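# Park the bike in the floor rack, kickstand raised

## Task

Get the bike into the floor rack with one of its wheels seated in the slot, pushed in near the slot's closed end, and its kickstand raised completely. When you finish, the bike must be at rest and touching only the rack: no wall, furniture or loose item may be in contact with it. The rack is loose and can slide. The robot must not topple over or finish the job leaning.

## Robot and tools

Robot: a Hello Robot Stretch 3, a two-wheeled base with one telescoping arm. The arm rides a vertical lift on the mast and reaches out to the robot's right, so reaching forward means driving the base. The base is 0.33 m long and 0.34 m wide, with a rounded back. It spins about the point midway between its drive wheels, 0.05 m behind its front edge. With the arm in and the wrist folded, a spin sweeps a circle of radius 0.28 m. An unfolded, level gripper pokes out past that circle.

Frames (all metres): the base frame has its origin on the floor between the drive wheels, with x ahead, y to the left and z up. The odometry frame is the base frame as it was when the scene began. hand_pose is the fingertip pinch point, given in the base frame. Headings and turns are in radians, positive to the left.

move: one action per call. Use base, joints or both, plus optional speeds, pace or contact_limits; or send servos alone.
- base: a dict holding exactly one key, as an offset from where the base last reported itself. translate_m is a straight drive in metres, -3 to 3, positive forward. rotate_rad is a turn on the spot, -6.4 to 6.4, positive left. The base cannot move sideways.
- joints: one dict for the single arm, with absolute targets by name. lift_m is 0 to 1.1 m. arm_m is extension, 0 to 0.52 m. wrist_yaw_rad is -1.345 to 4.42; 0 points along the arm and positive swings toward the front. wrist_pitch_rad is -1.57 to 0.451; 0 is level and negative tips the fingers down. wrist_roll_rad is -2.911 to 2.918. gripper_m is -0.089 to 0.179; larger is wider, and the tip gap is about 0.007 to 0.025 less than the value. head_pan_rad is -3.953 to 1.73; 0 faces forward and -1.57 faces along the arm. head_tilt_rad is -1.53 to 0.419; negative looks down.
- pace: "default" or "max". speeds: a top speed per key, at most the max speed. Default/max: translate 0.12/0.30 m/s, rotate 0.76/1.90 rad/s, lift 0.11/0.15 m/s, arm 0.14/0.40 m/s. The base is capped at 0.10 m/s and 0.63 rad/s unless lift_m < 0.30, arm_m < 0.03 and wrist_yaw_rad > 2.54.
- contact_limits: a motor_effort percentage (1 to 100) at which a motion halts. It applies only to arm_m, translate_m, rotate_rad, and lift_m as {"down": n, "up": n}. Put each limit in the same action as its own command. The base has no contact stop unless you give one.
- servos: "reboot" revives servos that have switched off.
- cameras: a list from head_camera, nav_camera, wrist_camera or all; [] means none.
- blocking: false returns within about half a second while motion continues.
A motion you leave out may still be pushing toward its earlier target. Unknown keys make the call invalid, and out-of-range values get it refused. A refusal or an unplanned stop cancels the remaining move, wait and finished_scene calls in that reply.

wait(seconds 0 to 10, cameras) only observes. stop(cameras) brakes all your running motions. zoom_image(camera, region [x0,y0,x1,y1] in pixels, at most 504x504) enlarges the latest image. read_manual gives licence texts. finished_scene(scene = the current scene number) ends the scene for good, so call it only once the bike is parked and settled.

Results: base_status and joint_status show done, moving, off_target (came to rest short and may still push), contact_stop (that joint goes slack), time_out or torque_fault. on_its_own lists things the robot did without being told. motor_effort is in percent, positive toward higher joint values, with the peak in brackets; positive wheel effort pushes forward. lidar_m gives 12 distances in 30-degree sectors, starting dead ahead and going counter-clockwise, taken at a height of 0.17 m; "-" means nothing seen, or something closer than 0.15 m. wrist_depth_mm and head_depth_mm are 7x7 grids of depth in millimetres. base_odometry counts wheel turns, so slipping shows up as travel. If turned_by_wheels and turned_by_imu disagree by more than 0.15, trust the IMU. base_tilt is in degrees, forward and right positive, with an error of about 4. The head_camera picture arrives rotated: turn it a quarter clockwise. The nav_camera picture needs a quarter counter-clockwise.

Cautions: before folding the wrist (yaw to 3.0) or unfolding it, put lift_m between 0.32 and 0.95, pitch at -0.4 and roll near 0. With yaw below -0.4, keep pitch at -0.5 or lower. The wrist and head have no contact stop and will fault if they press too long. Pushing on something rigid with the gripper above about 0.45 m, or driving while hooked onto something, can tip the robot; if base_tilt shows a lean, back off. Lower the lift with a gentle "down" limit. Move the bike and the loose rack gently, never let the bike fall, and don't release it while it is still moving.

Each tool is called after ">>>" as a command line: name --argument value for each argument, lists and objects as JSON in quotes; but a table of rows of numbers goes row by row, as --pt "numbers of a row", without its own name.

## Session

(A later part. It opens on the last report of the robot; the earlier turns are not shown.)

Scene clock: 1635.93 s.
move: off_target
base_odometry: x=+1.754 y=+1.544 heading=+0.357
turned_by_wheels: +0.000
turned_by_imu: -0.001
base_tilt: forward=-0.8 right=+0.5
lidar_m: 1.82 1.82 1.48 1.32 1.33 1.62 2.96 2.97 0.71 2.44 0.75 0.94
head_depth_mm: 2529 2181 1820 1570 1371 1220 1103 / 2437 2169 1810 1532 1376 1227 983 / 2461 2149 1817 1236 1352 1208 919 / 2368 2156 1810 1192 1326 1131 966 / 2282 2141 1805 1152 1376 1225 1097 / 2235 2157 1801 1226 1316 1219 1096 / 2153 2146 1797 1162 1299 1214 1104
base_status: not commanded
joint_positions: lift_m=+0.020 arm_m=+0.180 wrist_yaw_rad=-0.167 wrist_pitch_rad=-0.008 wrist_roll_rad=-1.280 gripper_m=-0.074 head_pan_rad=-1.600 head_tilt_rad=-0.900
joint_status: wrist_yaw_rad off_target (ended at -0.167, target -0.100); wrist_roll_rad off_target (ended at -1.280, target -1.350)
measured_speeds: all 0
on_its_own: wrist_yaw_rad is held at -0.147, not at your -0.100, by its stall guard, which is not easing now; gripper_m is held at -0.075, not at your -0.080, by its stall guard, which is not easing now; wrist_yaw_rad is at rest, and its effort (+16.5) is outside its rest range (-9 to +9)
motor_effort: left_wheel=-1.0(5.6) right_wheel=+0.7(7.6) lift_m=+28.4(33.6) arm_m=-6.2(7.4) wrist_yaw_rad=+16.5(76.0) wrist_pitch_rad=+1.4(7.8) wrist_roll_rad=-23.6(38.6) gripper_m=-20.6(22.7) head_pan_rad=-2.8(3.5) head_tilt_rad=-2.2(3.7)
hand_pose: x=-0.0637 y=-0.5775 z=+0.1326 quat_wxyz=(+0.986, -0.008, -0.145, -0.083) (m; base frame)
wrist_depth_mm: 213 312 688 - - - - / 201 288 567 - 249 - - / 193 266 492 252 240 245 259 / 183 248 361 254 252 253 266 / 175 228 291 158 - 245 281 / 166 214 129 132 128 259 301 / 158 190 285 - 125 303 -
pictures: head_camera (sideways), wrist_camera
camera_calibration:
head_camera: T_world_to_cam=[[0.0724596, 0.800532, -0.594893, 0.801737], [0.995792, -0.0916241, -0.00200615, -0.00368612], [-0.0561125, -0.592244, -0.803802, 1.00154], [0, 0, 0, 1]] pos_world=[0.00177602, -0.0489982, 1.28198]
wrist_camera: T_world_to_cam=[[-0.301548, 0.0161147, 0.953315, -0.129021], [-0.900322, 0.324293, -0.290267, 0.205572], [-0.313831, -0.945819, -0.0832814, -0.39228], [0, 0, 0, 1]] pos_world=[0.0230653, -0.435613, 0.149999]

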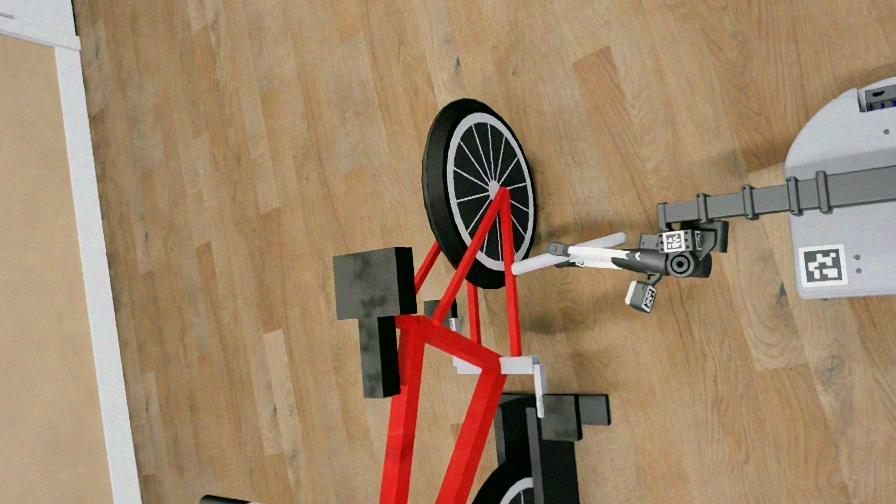

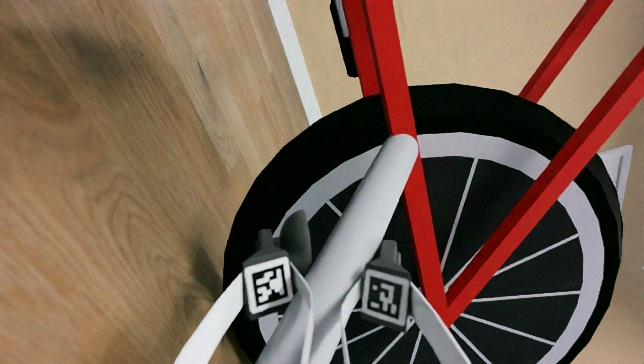

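>>> move --base '{"translate_m": -0.04}' --joints '{"wrist_yaw_rad": 0.0, "lift_m": 0.035}' --speeds '{"wrist_yaw_rad": 0.4, "translate_m": 0.08}' --cameras '[]'

>>> move --joints '{"wrist_roll_rad": -1.8}' --speeds '{"wrist_roll_rad": 0.4}' --cameras '["wrist_camera", "head_camera"]'

>>> zoom_image --camera "head_camera" --region '[440, 150, 720, 350]'

Scene clock: 1649.30 s.
move: off_target
base_odometry: x=+1.717 y=+1.530 heading=+0.357
turned_by_wheels: +0.000
turned_by_imu: -0.001
base_tilt: forward=-0.8 right=+0.5
lidar_m: 1.85 1.86 1.47 1.32 1.32 1.61 2.91 2.93 0.72 0.59 0.77 0.94
head_depth_mm: 2530 2179 1813 1571 1375 1221 1107 / 2474 2198 1825 1570 1373 1231 989 / 2394 2138 1806 1248 1356 1210 925 / 2369 2154 1829 1195 1322 1172 963 / 2315 2157 1810 1243 1370 1219 1090 / 2234 2149 1803 1219 1329 1221 1104 / 2170 2144 1804 1197 1297 1223 1098
base_status: done
joint_positions: lift_m=+0.035 arm_m=+0.180 wrist_yaw_rad=-0.028 wrist_pitch_rad=-0.048 wrist_roll_rad=-1.281 gripper_m=-0.074 head_pan_rad=-1.600 head_tilt_rad=-0.900
joint_status: wrist_yaw_rad off_target (ended at -0.028, target +0.000); the others done
measured_speeds: all 0
on_its_own: gripper_m is held at -0.075, not at your -0.080, by its stall guard, which is not easing now; wrist_yaw_rad is at rest, and its effort (+24.8) is outside its rest range (-9 to +9)
motor_effort: left_wheel=-4.4(11.4) right_wheel=-2.1(5.3) lift_m=+39.8(42.1) arm_m=-10.2(10.2) wrist_yaw_rad=+24.8(61.8) wrist_pitch_rad=+8.7(9.4) wrist_roll_rad=-22.6(27.4) gripper_m=-21.3(22.6) head_pan_rad=-2.2(3.1) head_tilt_rad=-2.6(2.9)
hand_pose: x=-0.0282 y=-0.5797 z=+0.1376 quat_wxyz=(+0.989, +0.022, -0.144, -0.017) (m; base frame)
wrist_depth_mm: 214 306 625 - - - - / 204 283 525 - - - 289 / 195 263 475 261 242 240 238 / 186 252 359 254 246 244 242 / 178 230 300 157 256 251 250 / 170 220 131 133 130 258 259 / 162 191 125 - 124 273 267
pictures: none
No camera images: "cameras" was empty.

Scene clock: 1650.87 s.
move: off_target
base_odometry: x=+1.717 y=+1.530 heading=+0.357
turned_by_wheels: +0.000
turned_by_imu: -0.001
base_tilt: forward=-0.8 right=+0.5
lidar_m: 1.85 1.86 1.47 1.32 1.32 1.61 2.92 2.93 0.71 0.59 0.78 0.93
head_depth_mm: 2519 2177 1824 1563 1383 1228 1105 / 2482 2178 1824 1571 1374 1220 983 / 2449 2154 1817 1273 1351 1206 927 / 2360 2150 1803 1226 1321 1146 965 / 2311 2163 1785 1111 1351 1214 1100 / 2241 2152 1822 1102 1347 1221 1094 / 2159 2147 1792 1165 1290 1217 1100
base_status: not commanded
joint_positions: lift_m=+0.035 arm_m=+0.180 wrist_yaw_rad=-0.083 wrist_pitch_rad=-0.004 wrist_roll_rad=-1.735 gripper_m=-0.074 head_pan_rad=-1.600 head_tilt_rad=-0.900
joint_status: wrist_roll_rad off_target (ended at -1.735, target -1.800)
measured_speeds: all 0
on_its_own: wrist_yaw_rad is held at -0.051, not at your +0.000, by its stall guard, which is still easing; gripper_m is held at -0.075, not at your -0.080, by its stall guard, which is not easing now
motor_effort: left_wheel=-4.7(4.9) right_wheel=+10.1(11.1) lift_m=+28.0(40.7) arm_m=-10.6(11.1) wrist_yaw_rad=+27.1(49.6) wrist_pitch_rad=+0.5(9.0) wrist_roll_rad=-21.5(28.1) gripper_m=-21.7(23.0) head_pan_rad=-2.7(2.8) head_tilt_rad=-2.4(3.1)
hand_pose: x=-0.0424 y=-0.5803 z=+0.1487 quat_wxyz=(+0.996, +0.006, +0.082, -0.041) (m; base frame)
wrist_depth_mm: 164 219 388 - 318 - - / 171 228 405 732 237 - - / 174 241 251 233 226 233 - / 181 251 250 243 234 232 244 / 187 258 258 157 244 238 249 / 195 269 128 131 228 249 - / 200 263 - - 125 260 -
pictures: head_camera (sideways), wrist_camera
camera_calibration:
head_camera: T_world_to_cam=[[0.0724596, 0.800532, -0.594893, 0.801737], [0.995792, -0.0916241, -0.00200615, -0.00368612], [-0.0561125, -0.592244, -0.803802, 1.00154], [0, 0, 0, 1]] pos_world=[0.00177602, -0.0489982, 1.28198]
wrist_camera: T_world_to_cam=[[0.147009, -0.0423122, 0.98823, -0.157963], [-0.956859, 0.247054, 0.152921, 0.117293], [-0.250617, -0.968077, -0.00416749, -0.408941], [0, 0, 0, 1]] pos_world=[0.0329675, -0.431548, 0.136463]

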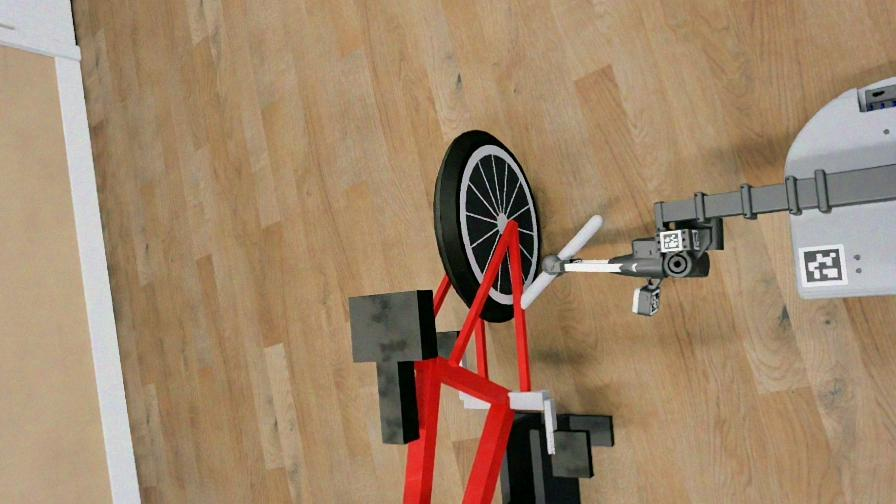

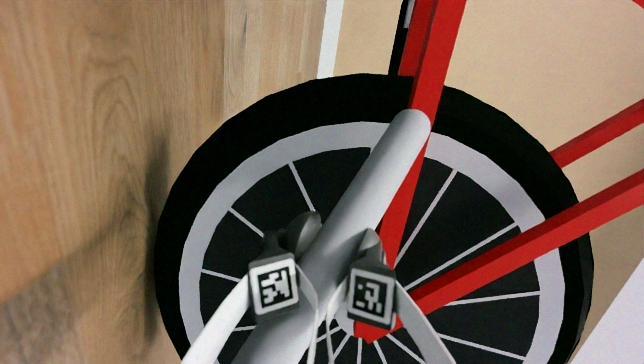

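Scaled by 1.800 from the camera's 896x504 image, which has a finer 1280x720 frame.

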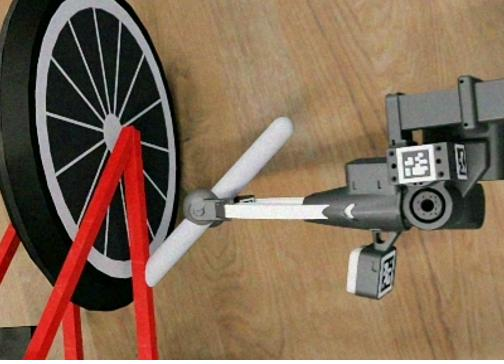

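>>> move --base '{"translate_m": -0.04}' --joints '{"lift_m": 0.06, "wrist_yaw_rad": 0.0}' --speeds '{"wrist_yaw_rad": 0.4, "translate_m": 0.08}' --cameras '[]'

>>> move --joints '{"wrist_roll_rad": -2.2}' --speeds '{"wrist_roll_rad": 0.4}' --cameras '["wrist_camera", "head_camera"]'

>>> zoom_image --camera "head_camera" --region '[440, 150, 720, 350]'

Scene clock: 1669.27 s.
move: done
base_odometry: x=+1.679 y=+1.516 heading=+0.357
turned_by_wheels: +0.000
turned_by_imu: -0.001
base_tilt: forward=-0.8 right=+0.5
lidar_m: 1.89 1.89 1.46 1.31 1.32 1.60 2.88 2.89 0.69 0.67 0.80 0.93
head_depth_mm: 2543 2170 1833 1571 1376 1226 1109 / 2482 2172 1822 1563 1377 1229 985 / 2435 2179 1824 1544 1371 1208 924 / 2380 2158 1803 1243 1323 1161 963 / 2295 2161 1805 1179 1341 1219 1098 / 2256 2146 1797 1092 1350 1222 1103 / 2158 2153 1801 1169 1294 1219 1098
base_status: done
joint_positions: lift_m=+0.060 arm_m=+0.180 wrist_yaw_rad=+0.002 wrist_pitch_rad=-0.023 wrist_roll_rad=-1.794 gripper_m=-0.074 head_pan_rad=-1.600 head_tilt_rad=-0.900
joint_status: all done
measured_speeds: all 0
on_its_own: gripper_m is held at -0.075, not at your -0.080, by its stall guard, which is not easing now; wrist_roll_rad moved -0.059 to your old target -1.800
motor_effort: left_wheel=+0.9(7.9) right_wheel=-5.2(14.0) lift_m=+25.5(43.8) arm_m=-6.8(13.6) wrist_yaw_rad=-1.9(36.3) wrist_pitch_rad=+4.2(11.1) wrist_roll_rad=-2.1(21.0) gripper_m=-21.7(22.1) head_pan_rad=-2.7(3.2) head_tilt_rad=-0.8(3.0)
hand_pose: x=-0.0206 y=-0.5805 z=+0.1688 quat_wxyz=(+0.994, +0.012, +0.112, +0.002) (m; base frame)
wrist_depth_mm: 180 236 405 - - - - / 187 251 363 245 247 - - / 195 265 245 239 233 246 - / 200 260 252 247 241 236 210 / 206 263 256 156 245 226 - / 218 272 264 127 249 243 - / 228 283 - - 257 252 -
pictures: none
No camera images: "cameras" was empty.

Scene clock: 1670.70 s.
move: done
base_odometry: x=+1.679 y=+1.516 heading=+0.357
turned_by_wheels: +0.000
turned_by_imu: +0.000
base_tilt: forward=-0.8 right=+0.5
lidar_m: 1.89 1.90 1.46 1.31 1.32 1.60 2.87 2.89 0.69 0.66 0.80 0.93
head_depth_mm: 2535 2189 1830 1562 1385 1233 1104 / 2479 2166 1824 1578 1378 1228 983 / 2436 2172 1821 1542 1377 1209 923 / 2380 2160 1803 1246 1328 1166 963 / 2321 2151 1813 1173 1346 1216 1095 / 2226 2153 1817 1100 1350 1216 1097 / 2172 2145 1801 1167 1301 1219 1095
base_status: not commanded
joint_positions: lift_m=+0.060 arm_m=+0.180 wrist_yaw_rad=+0.002 wrist_pitch_rad=-0.023 wrist_roll_rad=-2.193 gripper_m=-0.074 head_pan_rad=-1.600 head_tilt_rad=-0.900
joint_status: all done
measured_speeds: all 0
on_its_own: gripper_m is held at -0.075, not at your -0.080, by its stall guard, which is not easing now
motor_effort: left_wheel=+0.6(2.0) right_wheel=-5.0(6.0) lift_m=+29.2(29.6) arm_m=+5.5(6.9) wrist_yaw_rad=-2.0(2.2) wrist_pitch_rad=+4.1(4.2) wrist_roll_rad=-2.8(4.2) gripper_m=-20.7(22.7) head_pan_rad=-2.0(2.7) head_tilt_rad=-1.1(2.9)
hand_pose: x=-0.0206 y=-0.5805 z=+0.1687 quat_wxyz=(+0.952, +0.011, +0.307, +0.005) (m; base frame)
wrist_depth_mm: 158 197 298 587 - 322 230 / 175 226 264 247 - - 250 / 197 253 248 240 237 - - / 223 256 252 246 240 - - / 262 261 255 207 245 244 - / 323 270 264 127 249 230 222 / 391 275 110 260 254 254 -
pictures: head_camera (sideways), wrist_camera
camera_calibration:
head_camera: T_world_to_cam=[[0.07254, 0.800525, -0.594893, 0.801737], [0.995786, -0.0916894, -0.00195887, -0.00374951], [-0.0561136, -0.592244, -0.803802, 1.00154], [0, 0, 0, 1]] pos_world=[0.00177561, -0.0489983, 1.28198]
wrist_camera: T_world_to_cam=[[0.571797, -0.0438869, 0.819221, -0.144612], [-0.80657, 0.15248, 0.571135, 0.0128235], [-0.14998, -0.987332, 0.0517897, -0.422161], [0, 0, 0, 1]] pos_world=[0.029716, -0.425115, 0.133009]

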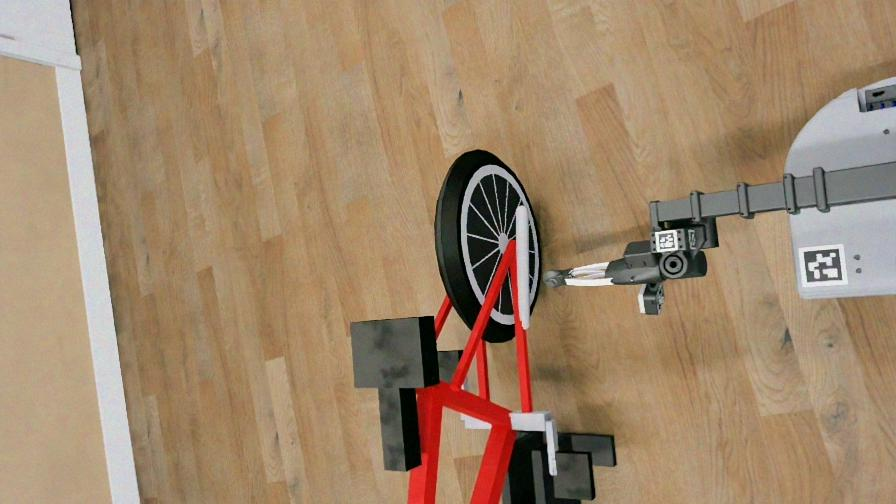

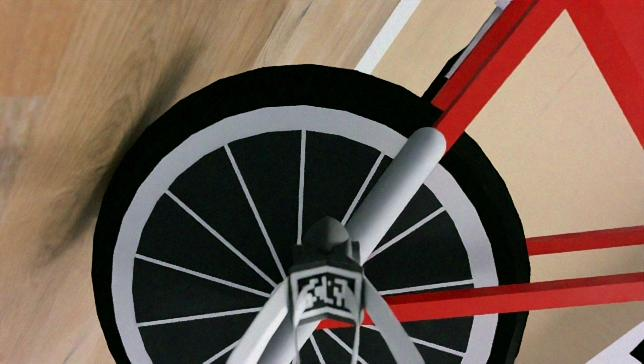

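Scaled by 1.800 from the camera's 896x504 image, which has a finer 1280x720 frame.

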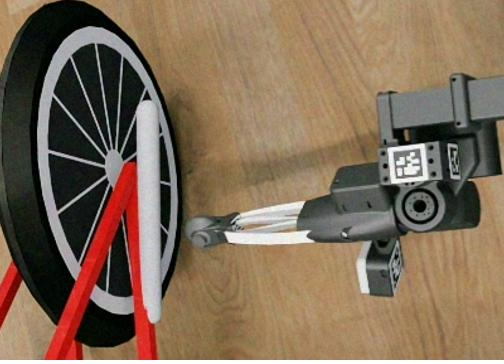

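>>> move --joints '{"arm_m": 0.1}' --cameras '[]'

>>> move --joints '{"lift_m": 0.4, "wrist_roll_rad": 0.0, "head_pan_rad": -1.2, "head_tilt_rad": -0.7}'

>>> zoom_image --camera "head_camera" --region '[350, 150, 750, 504]'

Scene clock: 1678.53 s.
move: done
base_odometry: x=+1.679 y=+1.516 heading=+0.357
turned_by_wheels: +0.000
turned_by_imu: -0.001
base_tilt: forward=-0.8 right=+0.5
lidar_m: 1.89 1.90 1.46 1.31 1.32 1.59 2.88 2.89 0.69 0.66 0.80 0.93
head_depth_mm: 2538 2196 1834 1564 1386 1230 1103 / 2475 2168 1808 1569 1387 1225 984 / 2438 2179 1817 1545 1375 1224 895 / 2365 2163 1817 1249 1352 1058 967 / 2346 2160 1815 1177 1344 1200 1099 / 2259 2149 1809 1097 1340 1222 1101 / 2178 2151 1801 1166 1301 1215 1093
base_status: not commanded
joint_positions: lift_m=+0.060 arm_m=+0.100 wrist_yaw_rad=+0.002 wrist_pitch_rad=-0.023 wrist_roll_rad=-2.193 gripper_m=-0.074 head_pan_rad=-1.600 head_tilt_rad=-0.900
joint_status: all done
measured_speeds: all 0
on_its_own: gripper_m is held at -0.075, not at your -0.080, by its stall guard, which is not easing now
motor_effort: left_wheel=+1.2(2.0) right_wheel=-5.4(5.7) lift_m=+31.6(33.9) arm_m=-12.6(14.5) wrist_yaw_rad=-1.6(2.3) wrist_pitch_rad=+4.2(4.3) wrist_roll_rad=-2.3(2.8) gripper_m=-21.4(22.5) head_pan_rad=-1.2(2.7) head_tilt_rad=-1.2(2.3)
hand_pose: x=-0.0206 y=-0.5006 z=+0.1688 quat_wxyz=(+0.952, +0.011, +0.307, +0.005) (m; base frame)
wrist_depth_mm: 159 197 297 591 - 310 - / 176 227 354 717 - - - / 198 269 325 318 317 - 313 / 222 316 333 - 321 - 322 / 264 348 - 150 321 321 316 / 318 414 - 127 305 - 405 / 389 760 110 - 335 - -
pictures: none
No camera images: "cameras" was empty.

Scene clock: 1682.47 s.
move: done
base_odometry: x=+1.679 y=+1.516 heading=+0.357
turned_by_wheels: +0.000
turned_by_imu: -0.001
base_tilt: forward=-0.9 right=+0.4
lidar_m: 1.89 1.90 1.46 1.31 1.32 1.60 2.88 2.89 0.69 0.66 0.80 0.93
head_depth_mm: 2065 2328 2358 1869 1539 1176 1147 / 2084 2389 2372 1881 1550 1148 599 / 2112 2392 2369 1881 1047 1258 1083 / 2133 2429 2368 1864 1207 1290 1149 / 2174 2457 2367 1874 1331 1268 1145 / 2168 2490 2359 1718 1267 1318 1143 / 2214 2540 2369 1854 1320 1317 1152
base_status: not commanded
joint_positions: lift_m=+0.400 arm_m=+0.100 wrist_yaw_rad=+0.000 wrist_pitch_rad=-0.023 wrist_roll_rad=-0.004 gripper_m=-0.074 head_pan_rad=-1.200 head_tilt_rad=-0.699
joint_status: all done
measured_speeds: all 0
on_its_own: gripper_m is held at -0.075, not at your -0.080, by its stall guard, which is not easing now
motor_effort: left_wheel=+1.4(2.0) right_wheel=-5.2(6.0) lift_m=+33.7(37.7) arm_m=-10.3(13.2) wrist_yaw_rad=-0.1(2.2) wrist_pitch_rad=+4.0(4.3) wrist_roll_rad=+1.1(4.4) gripper_m=-21.3(22.7) head_pan_rad=-3.2(4.3) head_tilt_rad=+0.8(4.0)
hand_pose: x=-0.0214 y=-0.5006 z=+0.5087 quat_wxyz=(+0.709, +0.009, -0.705, -0.008) (m; base frame)
wrist_depth_mm: - - - - - - - / - - - - - - - / - - - - - - - / 341 331 273 - - - - / - 341 - - - - - / - 954 - 126 - - - / 790 765 331 357 354 856 834
pictures: head_camera (sideways), nav_camera (sideways), wrist_camera
camera_calibration:
head_camera: T_world_to_cam=[[-0.196489, 0.639971, -0.742852, 0.996205], [0.952428, 0.304584, 0.0104775, -0.0196627], [0.232966, -0.705454, -0.669374, 0.824971], [0, 0, 0, 1]] pos_world=[0.0222805, -0.0495741, 1.29245]
nav_camera: T_world_to_cam=[[0.22393, -0.583458, 0.780662, -0.972921], [-0.930614, -0.365944, -0.00655913, 0.0644885], [0.289505, -0.725026, -0.62492, 0.773882], [0, 0, 0, 1]] pos_world=[0.0538369, 0.0170257, 1.24356]
wrist_camera: T_world_to_cam=[[-0.999622, -0.0256306, -0.00991733, -0.021811], [0.00484023, 0.191028, -0.981573, 0.632307], [0.0270528, -0.98125, -0.190832, -0.230746], [0, 0, 0, 1]] pos_world=[-0.018621, -0.347767, 0.576405]

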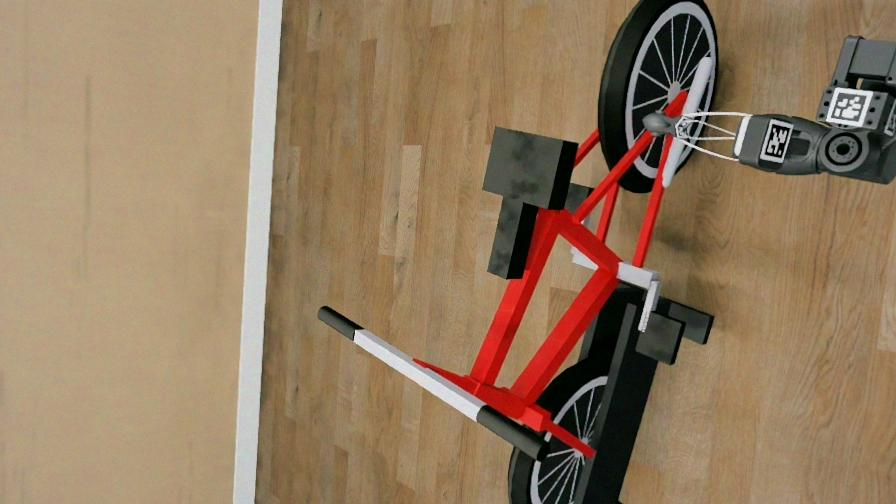

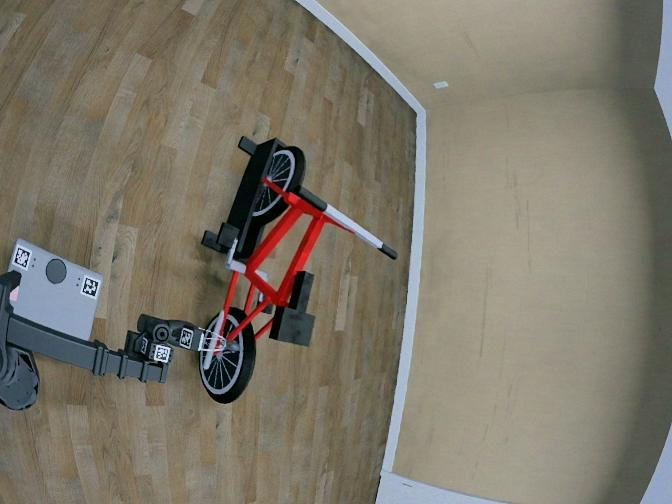

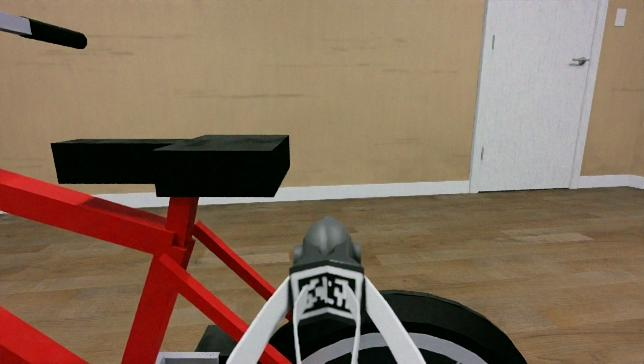

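Scaled by 1.260 from the camera's 896x504 image, which has a finer 1280x720 frame.

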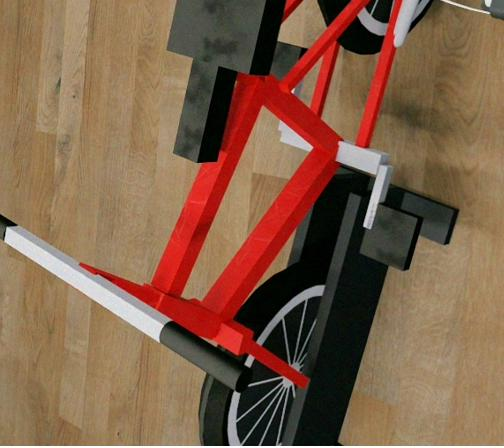

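>>> move --joints '{"head_pan_rad": -0.85, "head_tilt_rad": -0.75}' --cameras '["head_camera"]'

>>> zoom_image --camera "head_camera" --region '[400, 100, 800, 504]'

Scene clock: 1688.00 s.
move: done
base_odometry: x=+1.679 y=+1.516 heading=+0.357
turned_by_wheels: +0.000
turned_by_imu: -0.001
base_tilt: forward=-0.8 right=+0.5
lidar_m: 1.89 1.90 1.46 1.31 1.31 1.60 2.88 2.89 0.69 0.66 0.80 0.93
head_depth_mm: 2093 2366 2200 1773 986 1150 636 / 2191 2499 2206 1788 1245 1286 1112 / 2318 2591 2200 1647 1282 1301 1130 / 2412 2676 2180 1227 1369 1292 1133 / 2542 2756 2189 1445 1455 1287 1129 / 2639 2745 2197 1782 1496 1294 1132 / 2305 2527 2209 1775 1488 1283 1130
base_status: not commanded
joint_positions: lift_m=+0.400 arm_m=+0.100 wrist_yaw_rad=+0.000 wrist_pitch_rad=-0.023 wrist_roll_rad=-0.004 gripper_m=-0.074 head_pan_rad=-0.844 head_tilt_rad=-0.746
joint_status: all done
measured_speeds: all 0
on_its_own: gripper_m is held at -0.075, not at your -0.080, by its stall guard, which is not easing now
motor_effort: left_wheel=+1.0(1.7) right_wheel=-5.2(5.8) lift_m=+34.1(34.3) arm_m=-7.6(8.3) wrist_yaw_rad=-0.5(0.6) wrist_pitch_rad=+4.2(4.2) wrist_roll_rad=+1.2(1.4) gripper_m=-21.5(22.7) head_pan_rad=+2.6(5.1) head_tilt_rad=-3.8(7.8)
hand_pose: x=-0.0214 y=-0.5006 z=+0.5087 quat_wxyz=(+0.709, +0.009, -0.705, -0.008) (m; base frame)
wrist_depth_mm: - - - - - - - / - - - - - - - / - - - - - - - / 341 333 271 - - - - / - 339 - - - - - / - 983 - 126 - - - / 791 770 328 358 354 832 842
pictures: head_camera (sideways)
camera_calibration:
head_camera: T_world_to_cam=[[-0.429236, 0.556913, -0.711058, 0.956137], [0.787299, 0.616524, 0.00761273, -0.0148769], [0.442624, -0.556548, -0.703092, 0.86753], [0, 0, 0, 1]] pos_world=[0.0381321, -0.0404921, 1.28994]

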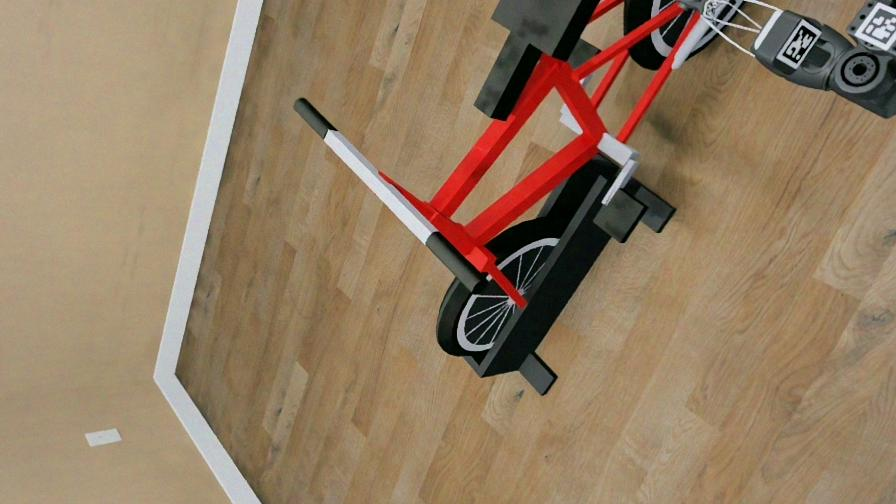

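Scaled by 1.248 from the camera's 896x504 image, which has a finer 1280x720 frame.

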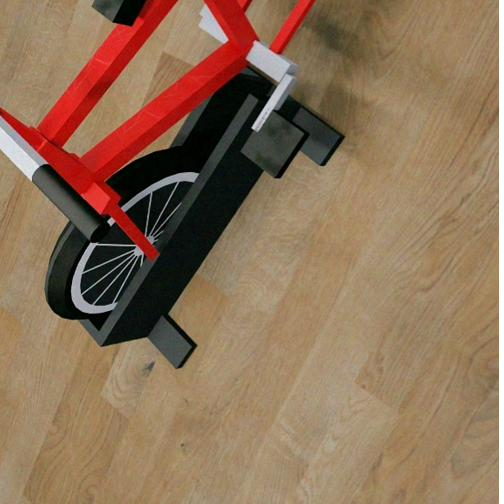

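>>> move --base '{"translate_m": -0.34}' --joints '{"head_pan_rad": -1.45, "head_tilt_rad": -0.85}' --cameras '[]'

>>> move --joints '{"arm_m": 0.32}' --cameras '["head_camera", "nav_camera", "wrist_camera"]'

Scene clock: 1706.00 s.
move: done
base_odometry: x=+1.361 y=+1.398 heading=+0.357
turned_by_wheels: +0.000
turned_by_imu: -0.003
base_tilt: forward=-0.8 right=+0.5
lidar_m: 2.23 2.22 1.39 1.25 1.26 1.52 2.54 2.56 2.77 0.67 0.69 1.03
head_depth_mm: 2406 2329 1929 1634 1410 1238 1109 / 2364 2338 1911 1636 1403 1220 593 / 2330 2357 1921 1618 1410 665 958 / 2304 2330 1904 1635 1378 1199 1109 / 2284 2343 1926 1624 1325 1246 1107 / 2254 2329 1906 1616 1340 1238 1102 / 2204 2322 1895 1313 1370 1234 1108
base_status: done
joint_positions: lift_m=+0.400 arm_m=+0.100 wrist_yaw_rad=+0.000 wrist_pitch_rad=-0.023 wrist_roll_rad=-0.004 gripper_m=-0.074 head_pan_rad=-1.450 head_tilt_rad=-0.852
joint_status: all done
measured_speeds: all 0
on_its_own: gripper_m is held at -0.075, not at your -0.080, by its stall guard, which is not easing now
motor_effort: left_wheel=+3.5(5.4) right_wheel=-8.8(13.5) lift_m=+30.9(33.8) arm_m=-2.5(6.0) wrist_yaw_rad=-0.2(0.8) wrist_pitch_rad=+4.0(4.3) wrist_roll_rad=+0.9(1.5) gripper_m=-20.3(22.7) head_pan_rad=+2.6(6.0) head_tilt_rad=-2.1(6.5)
hand_pose: x=-0.0214 y=-0.5006 z=+0.5088 quat_wxyz=(+0.709, +0.008, -0.705, -0.008) (m; base frame)
wrist_depth_mm: - - - - - - - / - - - - - - - / - - - - - - - / - - - - - - - / - - - - - - - / - - - 126 - - - / 361 363 110 789 806 831 844
pictures: none
No camera images: "cameras" was empty.

Scene clock: 1708.87 s.
move: done
base_odometry: x=+1.361 y=+1.398 heading=+0.357
turned_by_wheels: +0.000
turned_by_imu: -0.001
base_tilt: forward=-0.8 right=+0.5
lidar_m: 2.23 2.22 1.39 1.25 1.26 1.52 2.54 2.56 2.76 0.67 0.69 1.03
head_depth_mm: 2393 2345 1908 1619 1414 1235 1112 / 2358 2352 1925 1627 1392 1203 591 / 2345 2353 1917 1626 801 1222 957 / 2309 2331 1923 1623 1351 1238 1107 / 2276 2350 1903 1624 1330 1239 1109 / 2250 2329 1917 1632 1334 1233 1106 / 2234 2349 1908 1282 1377 1238 1108
base_status: not commanded
joint_positions: lift_m=+0.400 arm_m=+0.320 wrist_yaw_rad=+0.000 wrist_pitch_rad=-0.023 wrist_roll_rad=-0.004 gripper_m=-0.074 head_pan_rad=-1.450 head_tilt_rad=-0.851
joint_status: all done
measured_speeds: all 0
on_its_own: gripper_m is held at -0.075, not at your -0.080, by its stall guard, which is not easing now
motor_effort: left_wheel=+3.7(4.2) right_wheel=-8.8(9.8) lift_m=+30.2(32.3) arm_m=+12.7(15.0) wrist_yaw_rad=+0.1(0.7) wrist_pitch_rad=+4.2(4.3) wrist_roll_rad=+1.2(1.6) gripper_m=-20.2(22.5) head_pan_rad=+2.3(4.2) head_tilt_rad=+0.7(2.7)
hand_pose: x=-0.0214 y=-0.7206 z=+0.5088 quat_wxyz=(+0.709, +0.008, -0.705, -0.008) (m; base frame)
wrist_depth_mm: - - - - - - - / - - - - - - - / - - - - - - - / - - - - - - - / - - - - - - - / - - - 126 - - - / 839 832 748 806 786 838 824
pictures: head_camera (sideways), nav_camera (sideways), wrist_camera
camera_calibration:
head_camera: T_world_to_cam=[[-0.0443645, 0.772326, -0.633675, 0.852947], [0.998302, 0.0582467, 0.0010988, -0.00769205], [0.0377581, -0.63255, -0.773599, 0.961645], [0, 0, 0, 1]] pos_world=[0.0092097, -0.0500171, 1.28443]
nav_camera: T_world_to_cam=[[0.0857876, -0.730487, 0.677517, -0.837664], [-0.992377, -0.123038, -0.00700178, 0.0654891], [0.088475, -0.671752, -0.735473, 0.918876], [0, 0, 0, 1]] pos_world=[0.0555535, 0.0134127, 1.2438]
wrist_camera: T_world_to_cam=[[-0.999627, -0.0254152, -0.00997684, -0.0272939], [0.00493978, 0.191029, -0.981572, 0.674336], [0.0268527, -0.981255, -0.190832, -0.446628], [0, 0, 0, 1]] pos_world=[-0.0186216, -0.567768, 0.576406]

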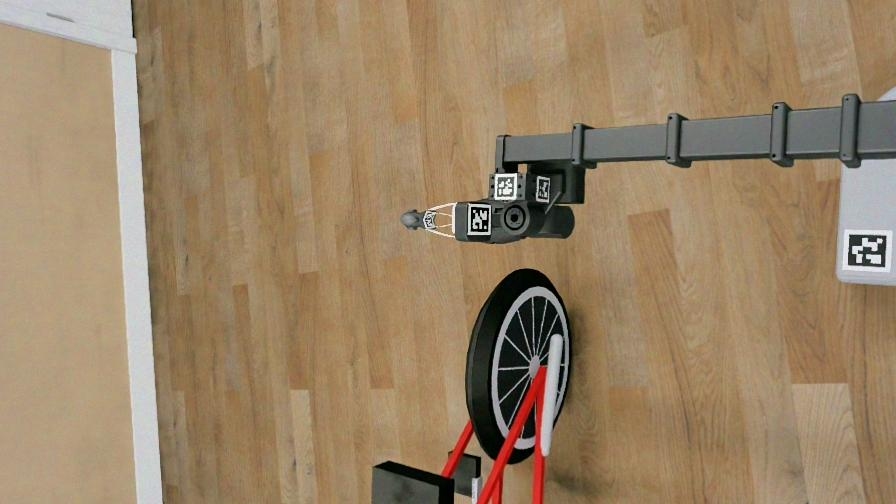

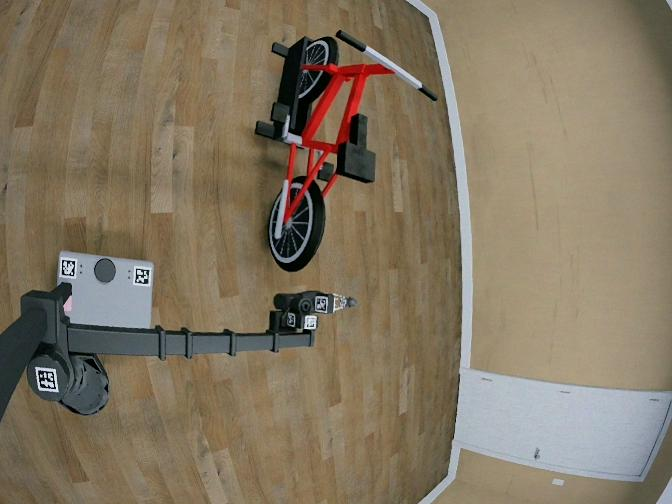

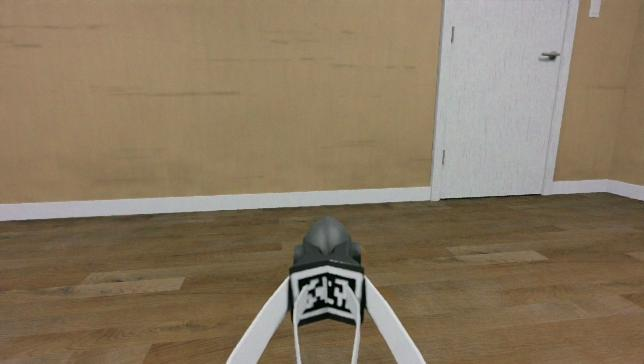

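>>> move --joints '{"lift_m": 0.12}' --cameras '["head_camera"]'

Scene clock: 1717.03 s.
move: done
base_odometry: x=+1.361 y=+1.398 heading=+0.357
turned_by_wheels: +0.000
turned_by_imu: -0.001
base_tilt: forward=-0.8 right=+0.5
lidar_m: 2.23 2.22 1.39 1.25 1.26 1.52 2.54 2.56 2.77 0.67 0.69 1.02
head_depth_mm: 2407 2355 1918 1616 1408 1245 1114 / 2370 2359 1911 1640 1413 1236 1113 / 2368 2363 1918 1627 1405 1177 854 / 2312 2345 1921 1629 1359 1239 1115 / 2297 2314 1923 1609 1329 1232 1111 / 2277 2358 1904 1619 1332 1232 1108 / 2210 2348 1907 1290 1368 1239 1106
base_status: not commanded
joint_positions: lift_m=+0.120 arm_m=+0.320 wrist_yaw_rad=+0.000 wrist_pitch_rad=-0.023 wrist_roll_rad=-0.004 gripper_m=-0.074 head_pan_rad=-1.450 head_tilt_rad=-0.850
joint_status: all done
measured_speeds: all 0
on_its_own: gripper_m is held at -0.075, not at your -0.080, by its stall guard, which is not easing now
motor_effort: left_wheel=+3.1(4.2) right_wheel=-8.6(9.3) lift_m=+26.1(28.3) arm_m=+13.0(13.9) wrist_yaw_rad=+0.0(0.9) wrist_pitch_rad=+4.0(4.3) wrist_roll_rad=+0.8(1.6) gripper_m=-21.1(22.7) head_pan_rad=+1.6(4.5) head_tilt_rad=+0.6(2.5)
hand_pose: x=-0.0214 y=-0.7206 z=+0.2287 quat_wxyz=(+0.709, +0.008, -0.705, -0.008) (m; base frame)
wrist_depth_mm: - - - - - - - / - - - - - - - / - - - - - - - / 127 - - - - - - / 124 736 797 730 797 806 795 / 124 535 566 126 560 560 559 / 125 146 402 414 413 435 434
pictures: head_camera (sideways)
camera_calibration:
head_camera: T_world_to_cam=[[-0.0442723, 0.771744, -0.63439, 0.853901], [0.998302, 0.0582397, 0.00118065, -0.00779746], [0.0378579, -0.633261, -0.773012, 0.960937], [0, 0, 0, 1]] pos_world=[0.0092094, -0.0500153, 1.28453]

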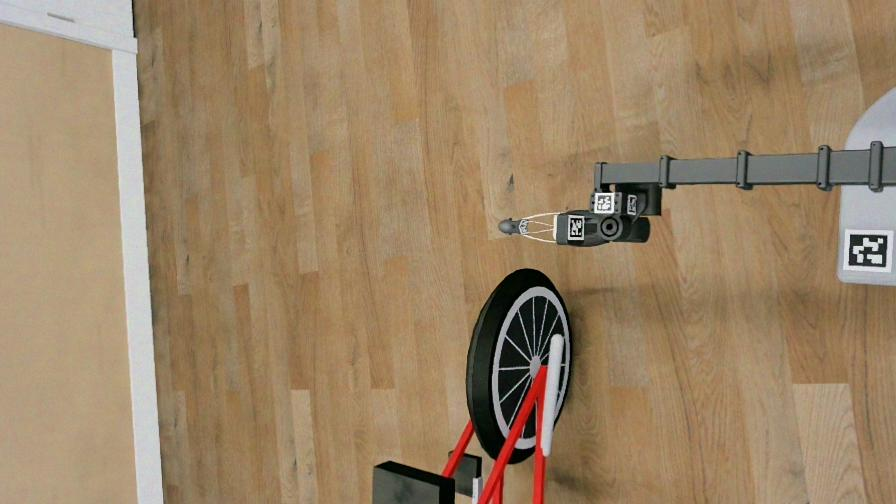

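>>> move --base '{"translate_m": 0.07}' --joints '{"arm_m": 0.29}' --speeds '{"translate_m": 0.05}' --cameras '["head_camera"]'

>>> zoom_image --camera "head_camera" --region '[440, 150, 720, 350]'

Scene clock: 1726.13 s.
move: done
base_odometry: x=+1.427 y=+1.422 heading=+0.357
turned_by_wheels: +0.000
turned_by_imu: +0.000
base_tilt: forward=-0.8 right=+0.5
lidar_m: 2.15 2.17 1.40 1.26 1.27 1.54 2.62 2.62 2.77 0.67 0.69 0.98
head_depth_mm: 2421 2346 1914 1626 1414 1252 1109 / 2347 2346 1913 1619 1420 1246 1109 / 2326 2357 1944 1618 1398 1006 854 / 2318 2341 1917 1624 1274 1219 1107 / 2262 2358 1905 1612 1337 1241 1102 / 2232 2341 1914 1614 1343 1235 1103 / 2207 2332 1898 987 1373 1236 1104
base_status: done
joint_positions: lift_m=+0.120 arm_m=+0.290 wrist_yaw_rad=-0.011 wrist_pitch_rad=-0.023 wrist_roll_rad=-0.004 gripper_m=-0.074 head_pan_rad=-1.450 head_tilt_rad=-0.850
joint_status: all done
measured_speeds: all 0
on_its_own: gripper_m is held at -0.075, not at your -0.080, by its stall guard, which is not easing now; wrist_yaw_rad is at rest, and its effort (+9.6) is outside its rest range (-9 to +9)
motor_effort: left_wheel=+4.0(10.6) right_wheel=+6.9(7.3) lift_m=+32.1(34.1) arm_m=-11.5(14.1) wrist_yaw_rad=+9.6(9.8) wrist_pitch_rad=+4.1(4.2) wrist_roll_rad=+1.0(1.6) gripper_m=-20.6(22.9) head_pan_rad=+2.4(3.8) head_tilt_rad=+0.6(3.0)
hand_pose: x=-0.0243 y=-0.6906 z=+0.2288 quat_wxyz=(+0.709, +0.005, -0.705, -0.012) (m; base frame)
wrist_depth_mm: 125 - - - - - - / - 132 - - - - - / 128 129 157 - - - - / 132 133 139 - - - - / 139 139 139 158 805 792 799 / 144 146 146 126 561 568 559 / 151 152 149 174 413 432 426
pictures: head_camera (sideways)
camera_calibration:
head_camera: T_world_to_cam=[[-0.0442723, 0.771744, -0.63439, 0.853901], [0.998302, 0.0582397, 0.00118065, -0.00779746], [0.0378579, -0.633261, -0.773012, 0.960937], [0, 0, 0, 1]] pos_world=[0.0092094, -0.0500153, 1.28453]

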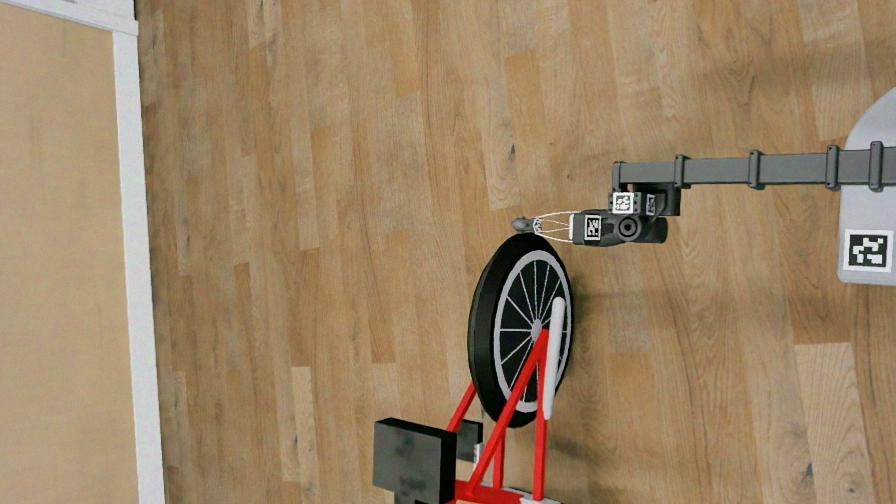

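Scaled by 1.800 from the camera's 896x504 image, which has a finer 1280x720 frame.

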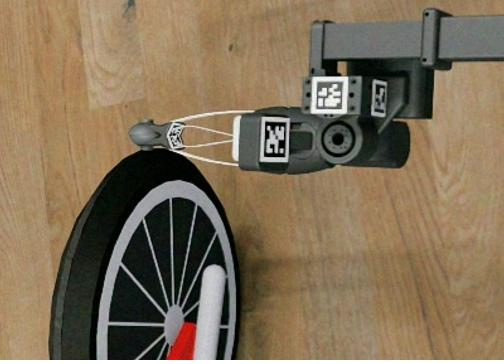

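>>> move --base '{"translate_m": 0.02}' --speeds '{"translate_m": 0.04}' --cameras '["head_camera"]'

Scene clock: 1733.23 s.
move: done
base_odometry: x=+1.445 y=+1.429 heading=+0.357
turned_by_wheels: +0.000
turned_by_imu: -0.001
base_tilt: forward=-0.8 right=+0.5
lidar_m: 2.14 2.14 1.41 1.27 1.27 1.54 2.64 2.64 2.79 0.67 0.69 0.97
head_depth_mm: 2399 2345 1930 1635 1405 1242 1112 / 2376 2348 1920 1635 1400 1243 1109 / 2312 2339 1930 1620 1415 1003 854 / 2290 2324 1924 1627 1315 1238 1107 / 2285 2346 1913 1612 1334 1243 1110 / 2253 2344 1897 1582 1350 1239 1108 / 2191 2335 1914 986 1370 1240 1105
base_status: done
joint_positions: lift_m=+0.120 arm_m=+0.290 wrist_yaw_rad=-0.020 wrist_pitch_rad=+0.019 wrist_roll_rad=-0.003 gripper_m=-0.074 head_pan_rad=-1.450 head_tilt_rad=-0.850
joint_status: not commanded
measured_speeds: all 0
on_its_own: gripper_m is held at -0.075, not at your -0.080, by its stall guard, which is not easing now; wrist_yaw_rad is at rest, and its effort (+16.6) is outside its rest range (-9 to +9)
motor_effort: left_wheel=+1.9(8.0) right_wheel=+8.3(11.7) lift_m=+29.5(30.9) arm_m=-7.3(11.1) wrist_yaw_rad=+16.6(21.3) wrist_pitch_rad=-3.6(4.2) wrist_roll_rad=+0.7(1.3) gripper_m=-20.3(22.7) head_pan_rad=+2.5(3.7) head_tilt_rad=+1.7(2.4)
hand_pose: x=-0.0265 y=-0.6916 z=+0.2395 quat_wxyz=(+0.708, -0.013, -0.706, -0.001) (m; base frame)
wrist_depth_mm: - - - - - - - / 128 134 - - - - - / 131 132 - - - - - / 135 135 146 - - - - / 139 140 149 159 900 902 899 / 143 145 145 127 615 612 601 / 149 149 149 171 448 469 471
pictures: head_camera (sideways)
camera_calibration:
head_camera: T_world_to_cam=[[-0.0442723, 0.771744, -0.63439, 0.853901], [0.998302, 0.0582397, 0.00118065, -0.00779746], [0.0378579, -0.633261, -0.773012, 0.960937], [0, 0, 0, 1]] pos_world=[0.0092094, -0.0500153, 1.28453]

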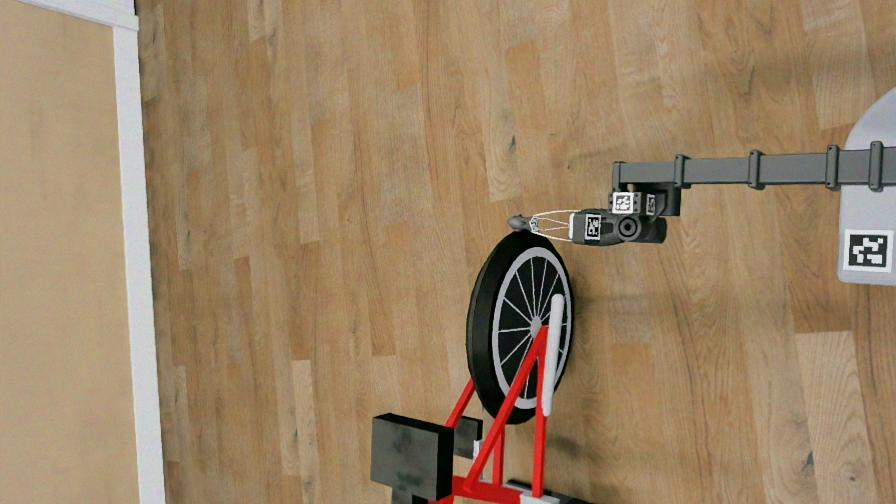

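>>> move --base '{"translate_m": 0.02}' --speeds '{"translate_m": 0.04}' --cameras '["head_camera"]'

Scene clock: 1740.47 s.
move: done
base_odometry: x=+1.464 y=+1.436 heading=+0.357
turned_by_wheels: +0.000
turned_by_imu: -0.001
base_tilt: forward=-0.8 right=+0.5
lidar_m: 2.12 2.13 1.41 1.27 1.28 1.55 2.65 2.66 2.77 0.67 0.69 0.97
head_depth_mm: 2391 2380 1922 1629 1407 1241 1105 / 2357 2380 1922 1621 1415 1246 1110 / 2331 2337 1926 1630 1413 995 853 / 2296 2342 1903 1618 1324 1239 1111 / 2284 2350 1901 1625 1335 1236 1104 / 2220 2345 1910 1541 1358 1238 1103 / 2218 2321 1919 985 1361 1229 1112
base_status: done
joint_positions: lift_m=+0.120 arm_m=+0.290 wrist_yaw_rad=-0.037 wrist_pitch_rad=+0.044 wrist_roll_rad=-0.002 gripper_m=-0.074 head_pan_rad=-1.450 head_tilt_rad=-0.850
joint_status: not commanded
measured_speeds: all 0
on_its_own: gripper_m is held at -0.075, not at your -0.080, by its stall guard, which is not easing now; wrist_yaw_rad is at rest, and its effort (+32.0) is outside its rest range (-9 to +9)
motor_effort: left_wheel=+0.7(7.3) right_wheel=+13.9(15.5) lift_m=+24.8(26.8) arm_m=+3.5(4.0) wrist_yaw_rad=+32.0(33.7) wrist_pitch_rad=-8.1(8.9) wrist_roll_rad=+0.7(0.8) gripper_m=-22.0(22.6) head_pan_rad=+2.7(3.2) head_tilt_rad=+1.5(1.8)
hand_pose: x=-0.0310 y=-0.6918 z=+0.2459 quat_wxyz=(+0.708, -0.028, -0.705, +0.002) (m; base frame)
wrist_depth_mm: 143 - - - - - - / 131 138 - - - - - / 133 134 158 - - - - / 136 136 149 - - - - / 139 140 148 159 - - - / 142 144 145 127 664 665 656 / 146 147 148 445 460 486 491
pictures: head_camera (sideways)
camera_calibration:
head_camera: T_world_to_cam=[[-0.0442723, 0.771744, -0.63439, 0.853901], [0.998302, 0.0582397, 0.00118065, -0.00779746], [0.0378579, -0.633261, -0.773012, 0.960937], [0, 0, 0, 1]] pos_world=[0.0092094, -0.0500153, 1.28453]

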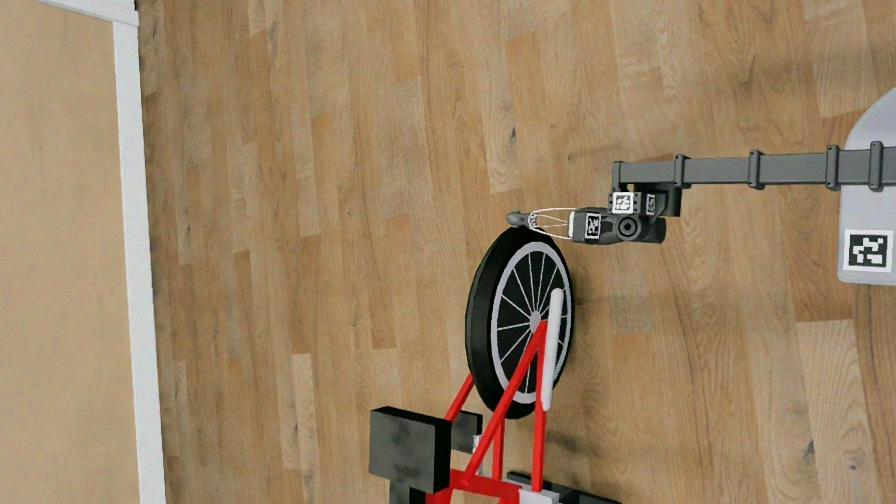

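>>> move --base '{"translate_m": 0.02}' --speeds '{"translate_m": 0.04}' --cameras '["head_camera"]'

Scene clock: 1745.60 s.
move: done
base_odometry: x=+1.483 y=+1.443 heading=+0.356
turned_by_wheels: +0.000
turned_by_imu: -0.001
base_tilt: forward=-0.8 right=+0.5
lidar_m: 2.10 2.11 1.42 1.27 1.28 1.55 2.67 2.69 2.78 0.67 0.69 0.95
head_depth_mm: 2374 2367 1941 1631 1418 1238 1109 / 2369 2338 1909 1631 1411 1241 1111 / 2317 2341 1930 1629 1409 992 851 / 2296 2346 1922 1617 1253 1242 1105 / 2250 2345 1907 1625 1327 1239 1111 / 2219 2305 1905 1323 1347 1247 1107 / 2190 2336 1919 1037 1346 1243 1101
base_status: done
joint_positions: lift_m=+0.120 arm_m=+0.290 wrist_yaw_rad=-0.128 wrist_pitch_rad=+0.035 wrist_roll_rad=-0.002 gripper_m=-0.074 head_pan_rad=-1.450 head_tilt_rad=-0.850
joint_status: not commanded
measured_speeds: all 0
on_its_own: wrist_yaw_rad is held at -0.097, not at your +0.000, by its stall guard, which is still easing; gripper_m is held at -0.075, not at your -0.080, by its stall guard, which is not easing now
motor_effort: left_wheel=+0.6(8.3) right_wheel=+11.8(15.0) lift_m=+27.8(28.0) arm_m=+12.4(14.3) wrist_yaw_rad=+26.1(31.7) wrist_pitch_rad=-6.5(7.2) wrist_roll_rad=+0.8(0.8) gripper_m=-21.7(21.9) head_pan_rad=+2.9(3.4) head_tilt_rad=-0.4(2.0)
hand_pose: x=-0.0541 y=-0.6898 z=+0.2435 quat_wxyz=(+0.707, -0.057, -0.704, -0.033) (m; base frame)
wrist_depth_mm: 127 - - - - - - / 119 134 - - - - - / 121 124 - - - - - / 124 127 137 - - - - / 127 131 135 157 969 967 944 / 131 133 138 127 644 635 646 / 134 138 142 167 456 478 478
pictures: head_camera (sideways)
camera_calibration:
head_camera: T_world_to_cam=[[-0.0442723, 0.771744, -0.63439, 0.853901], [0.998302, 0.0582397, 0.00118065, -0.00779746], [0.0378579, -0.633261, -0.773012, 0.960937], [0, 0, 0, 1]] pos_world=[0.0092094, -0.0500153, 1.28453]

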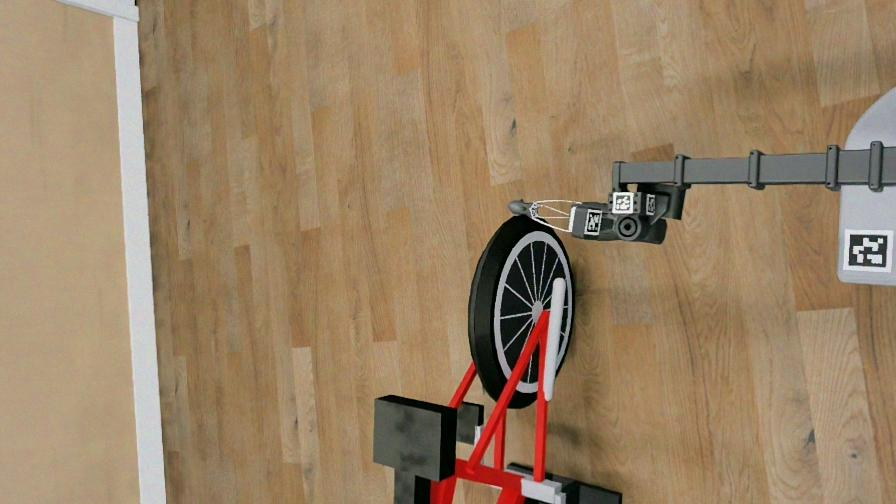

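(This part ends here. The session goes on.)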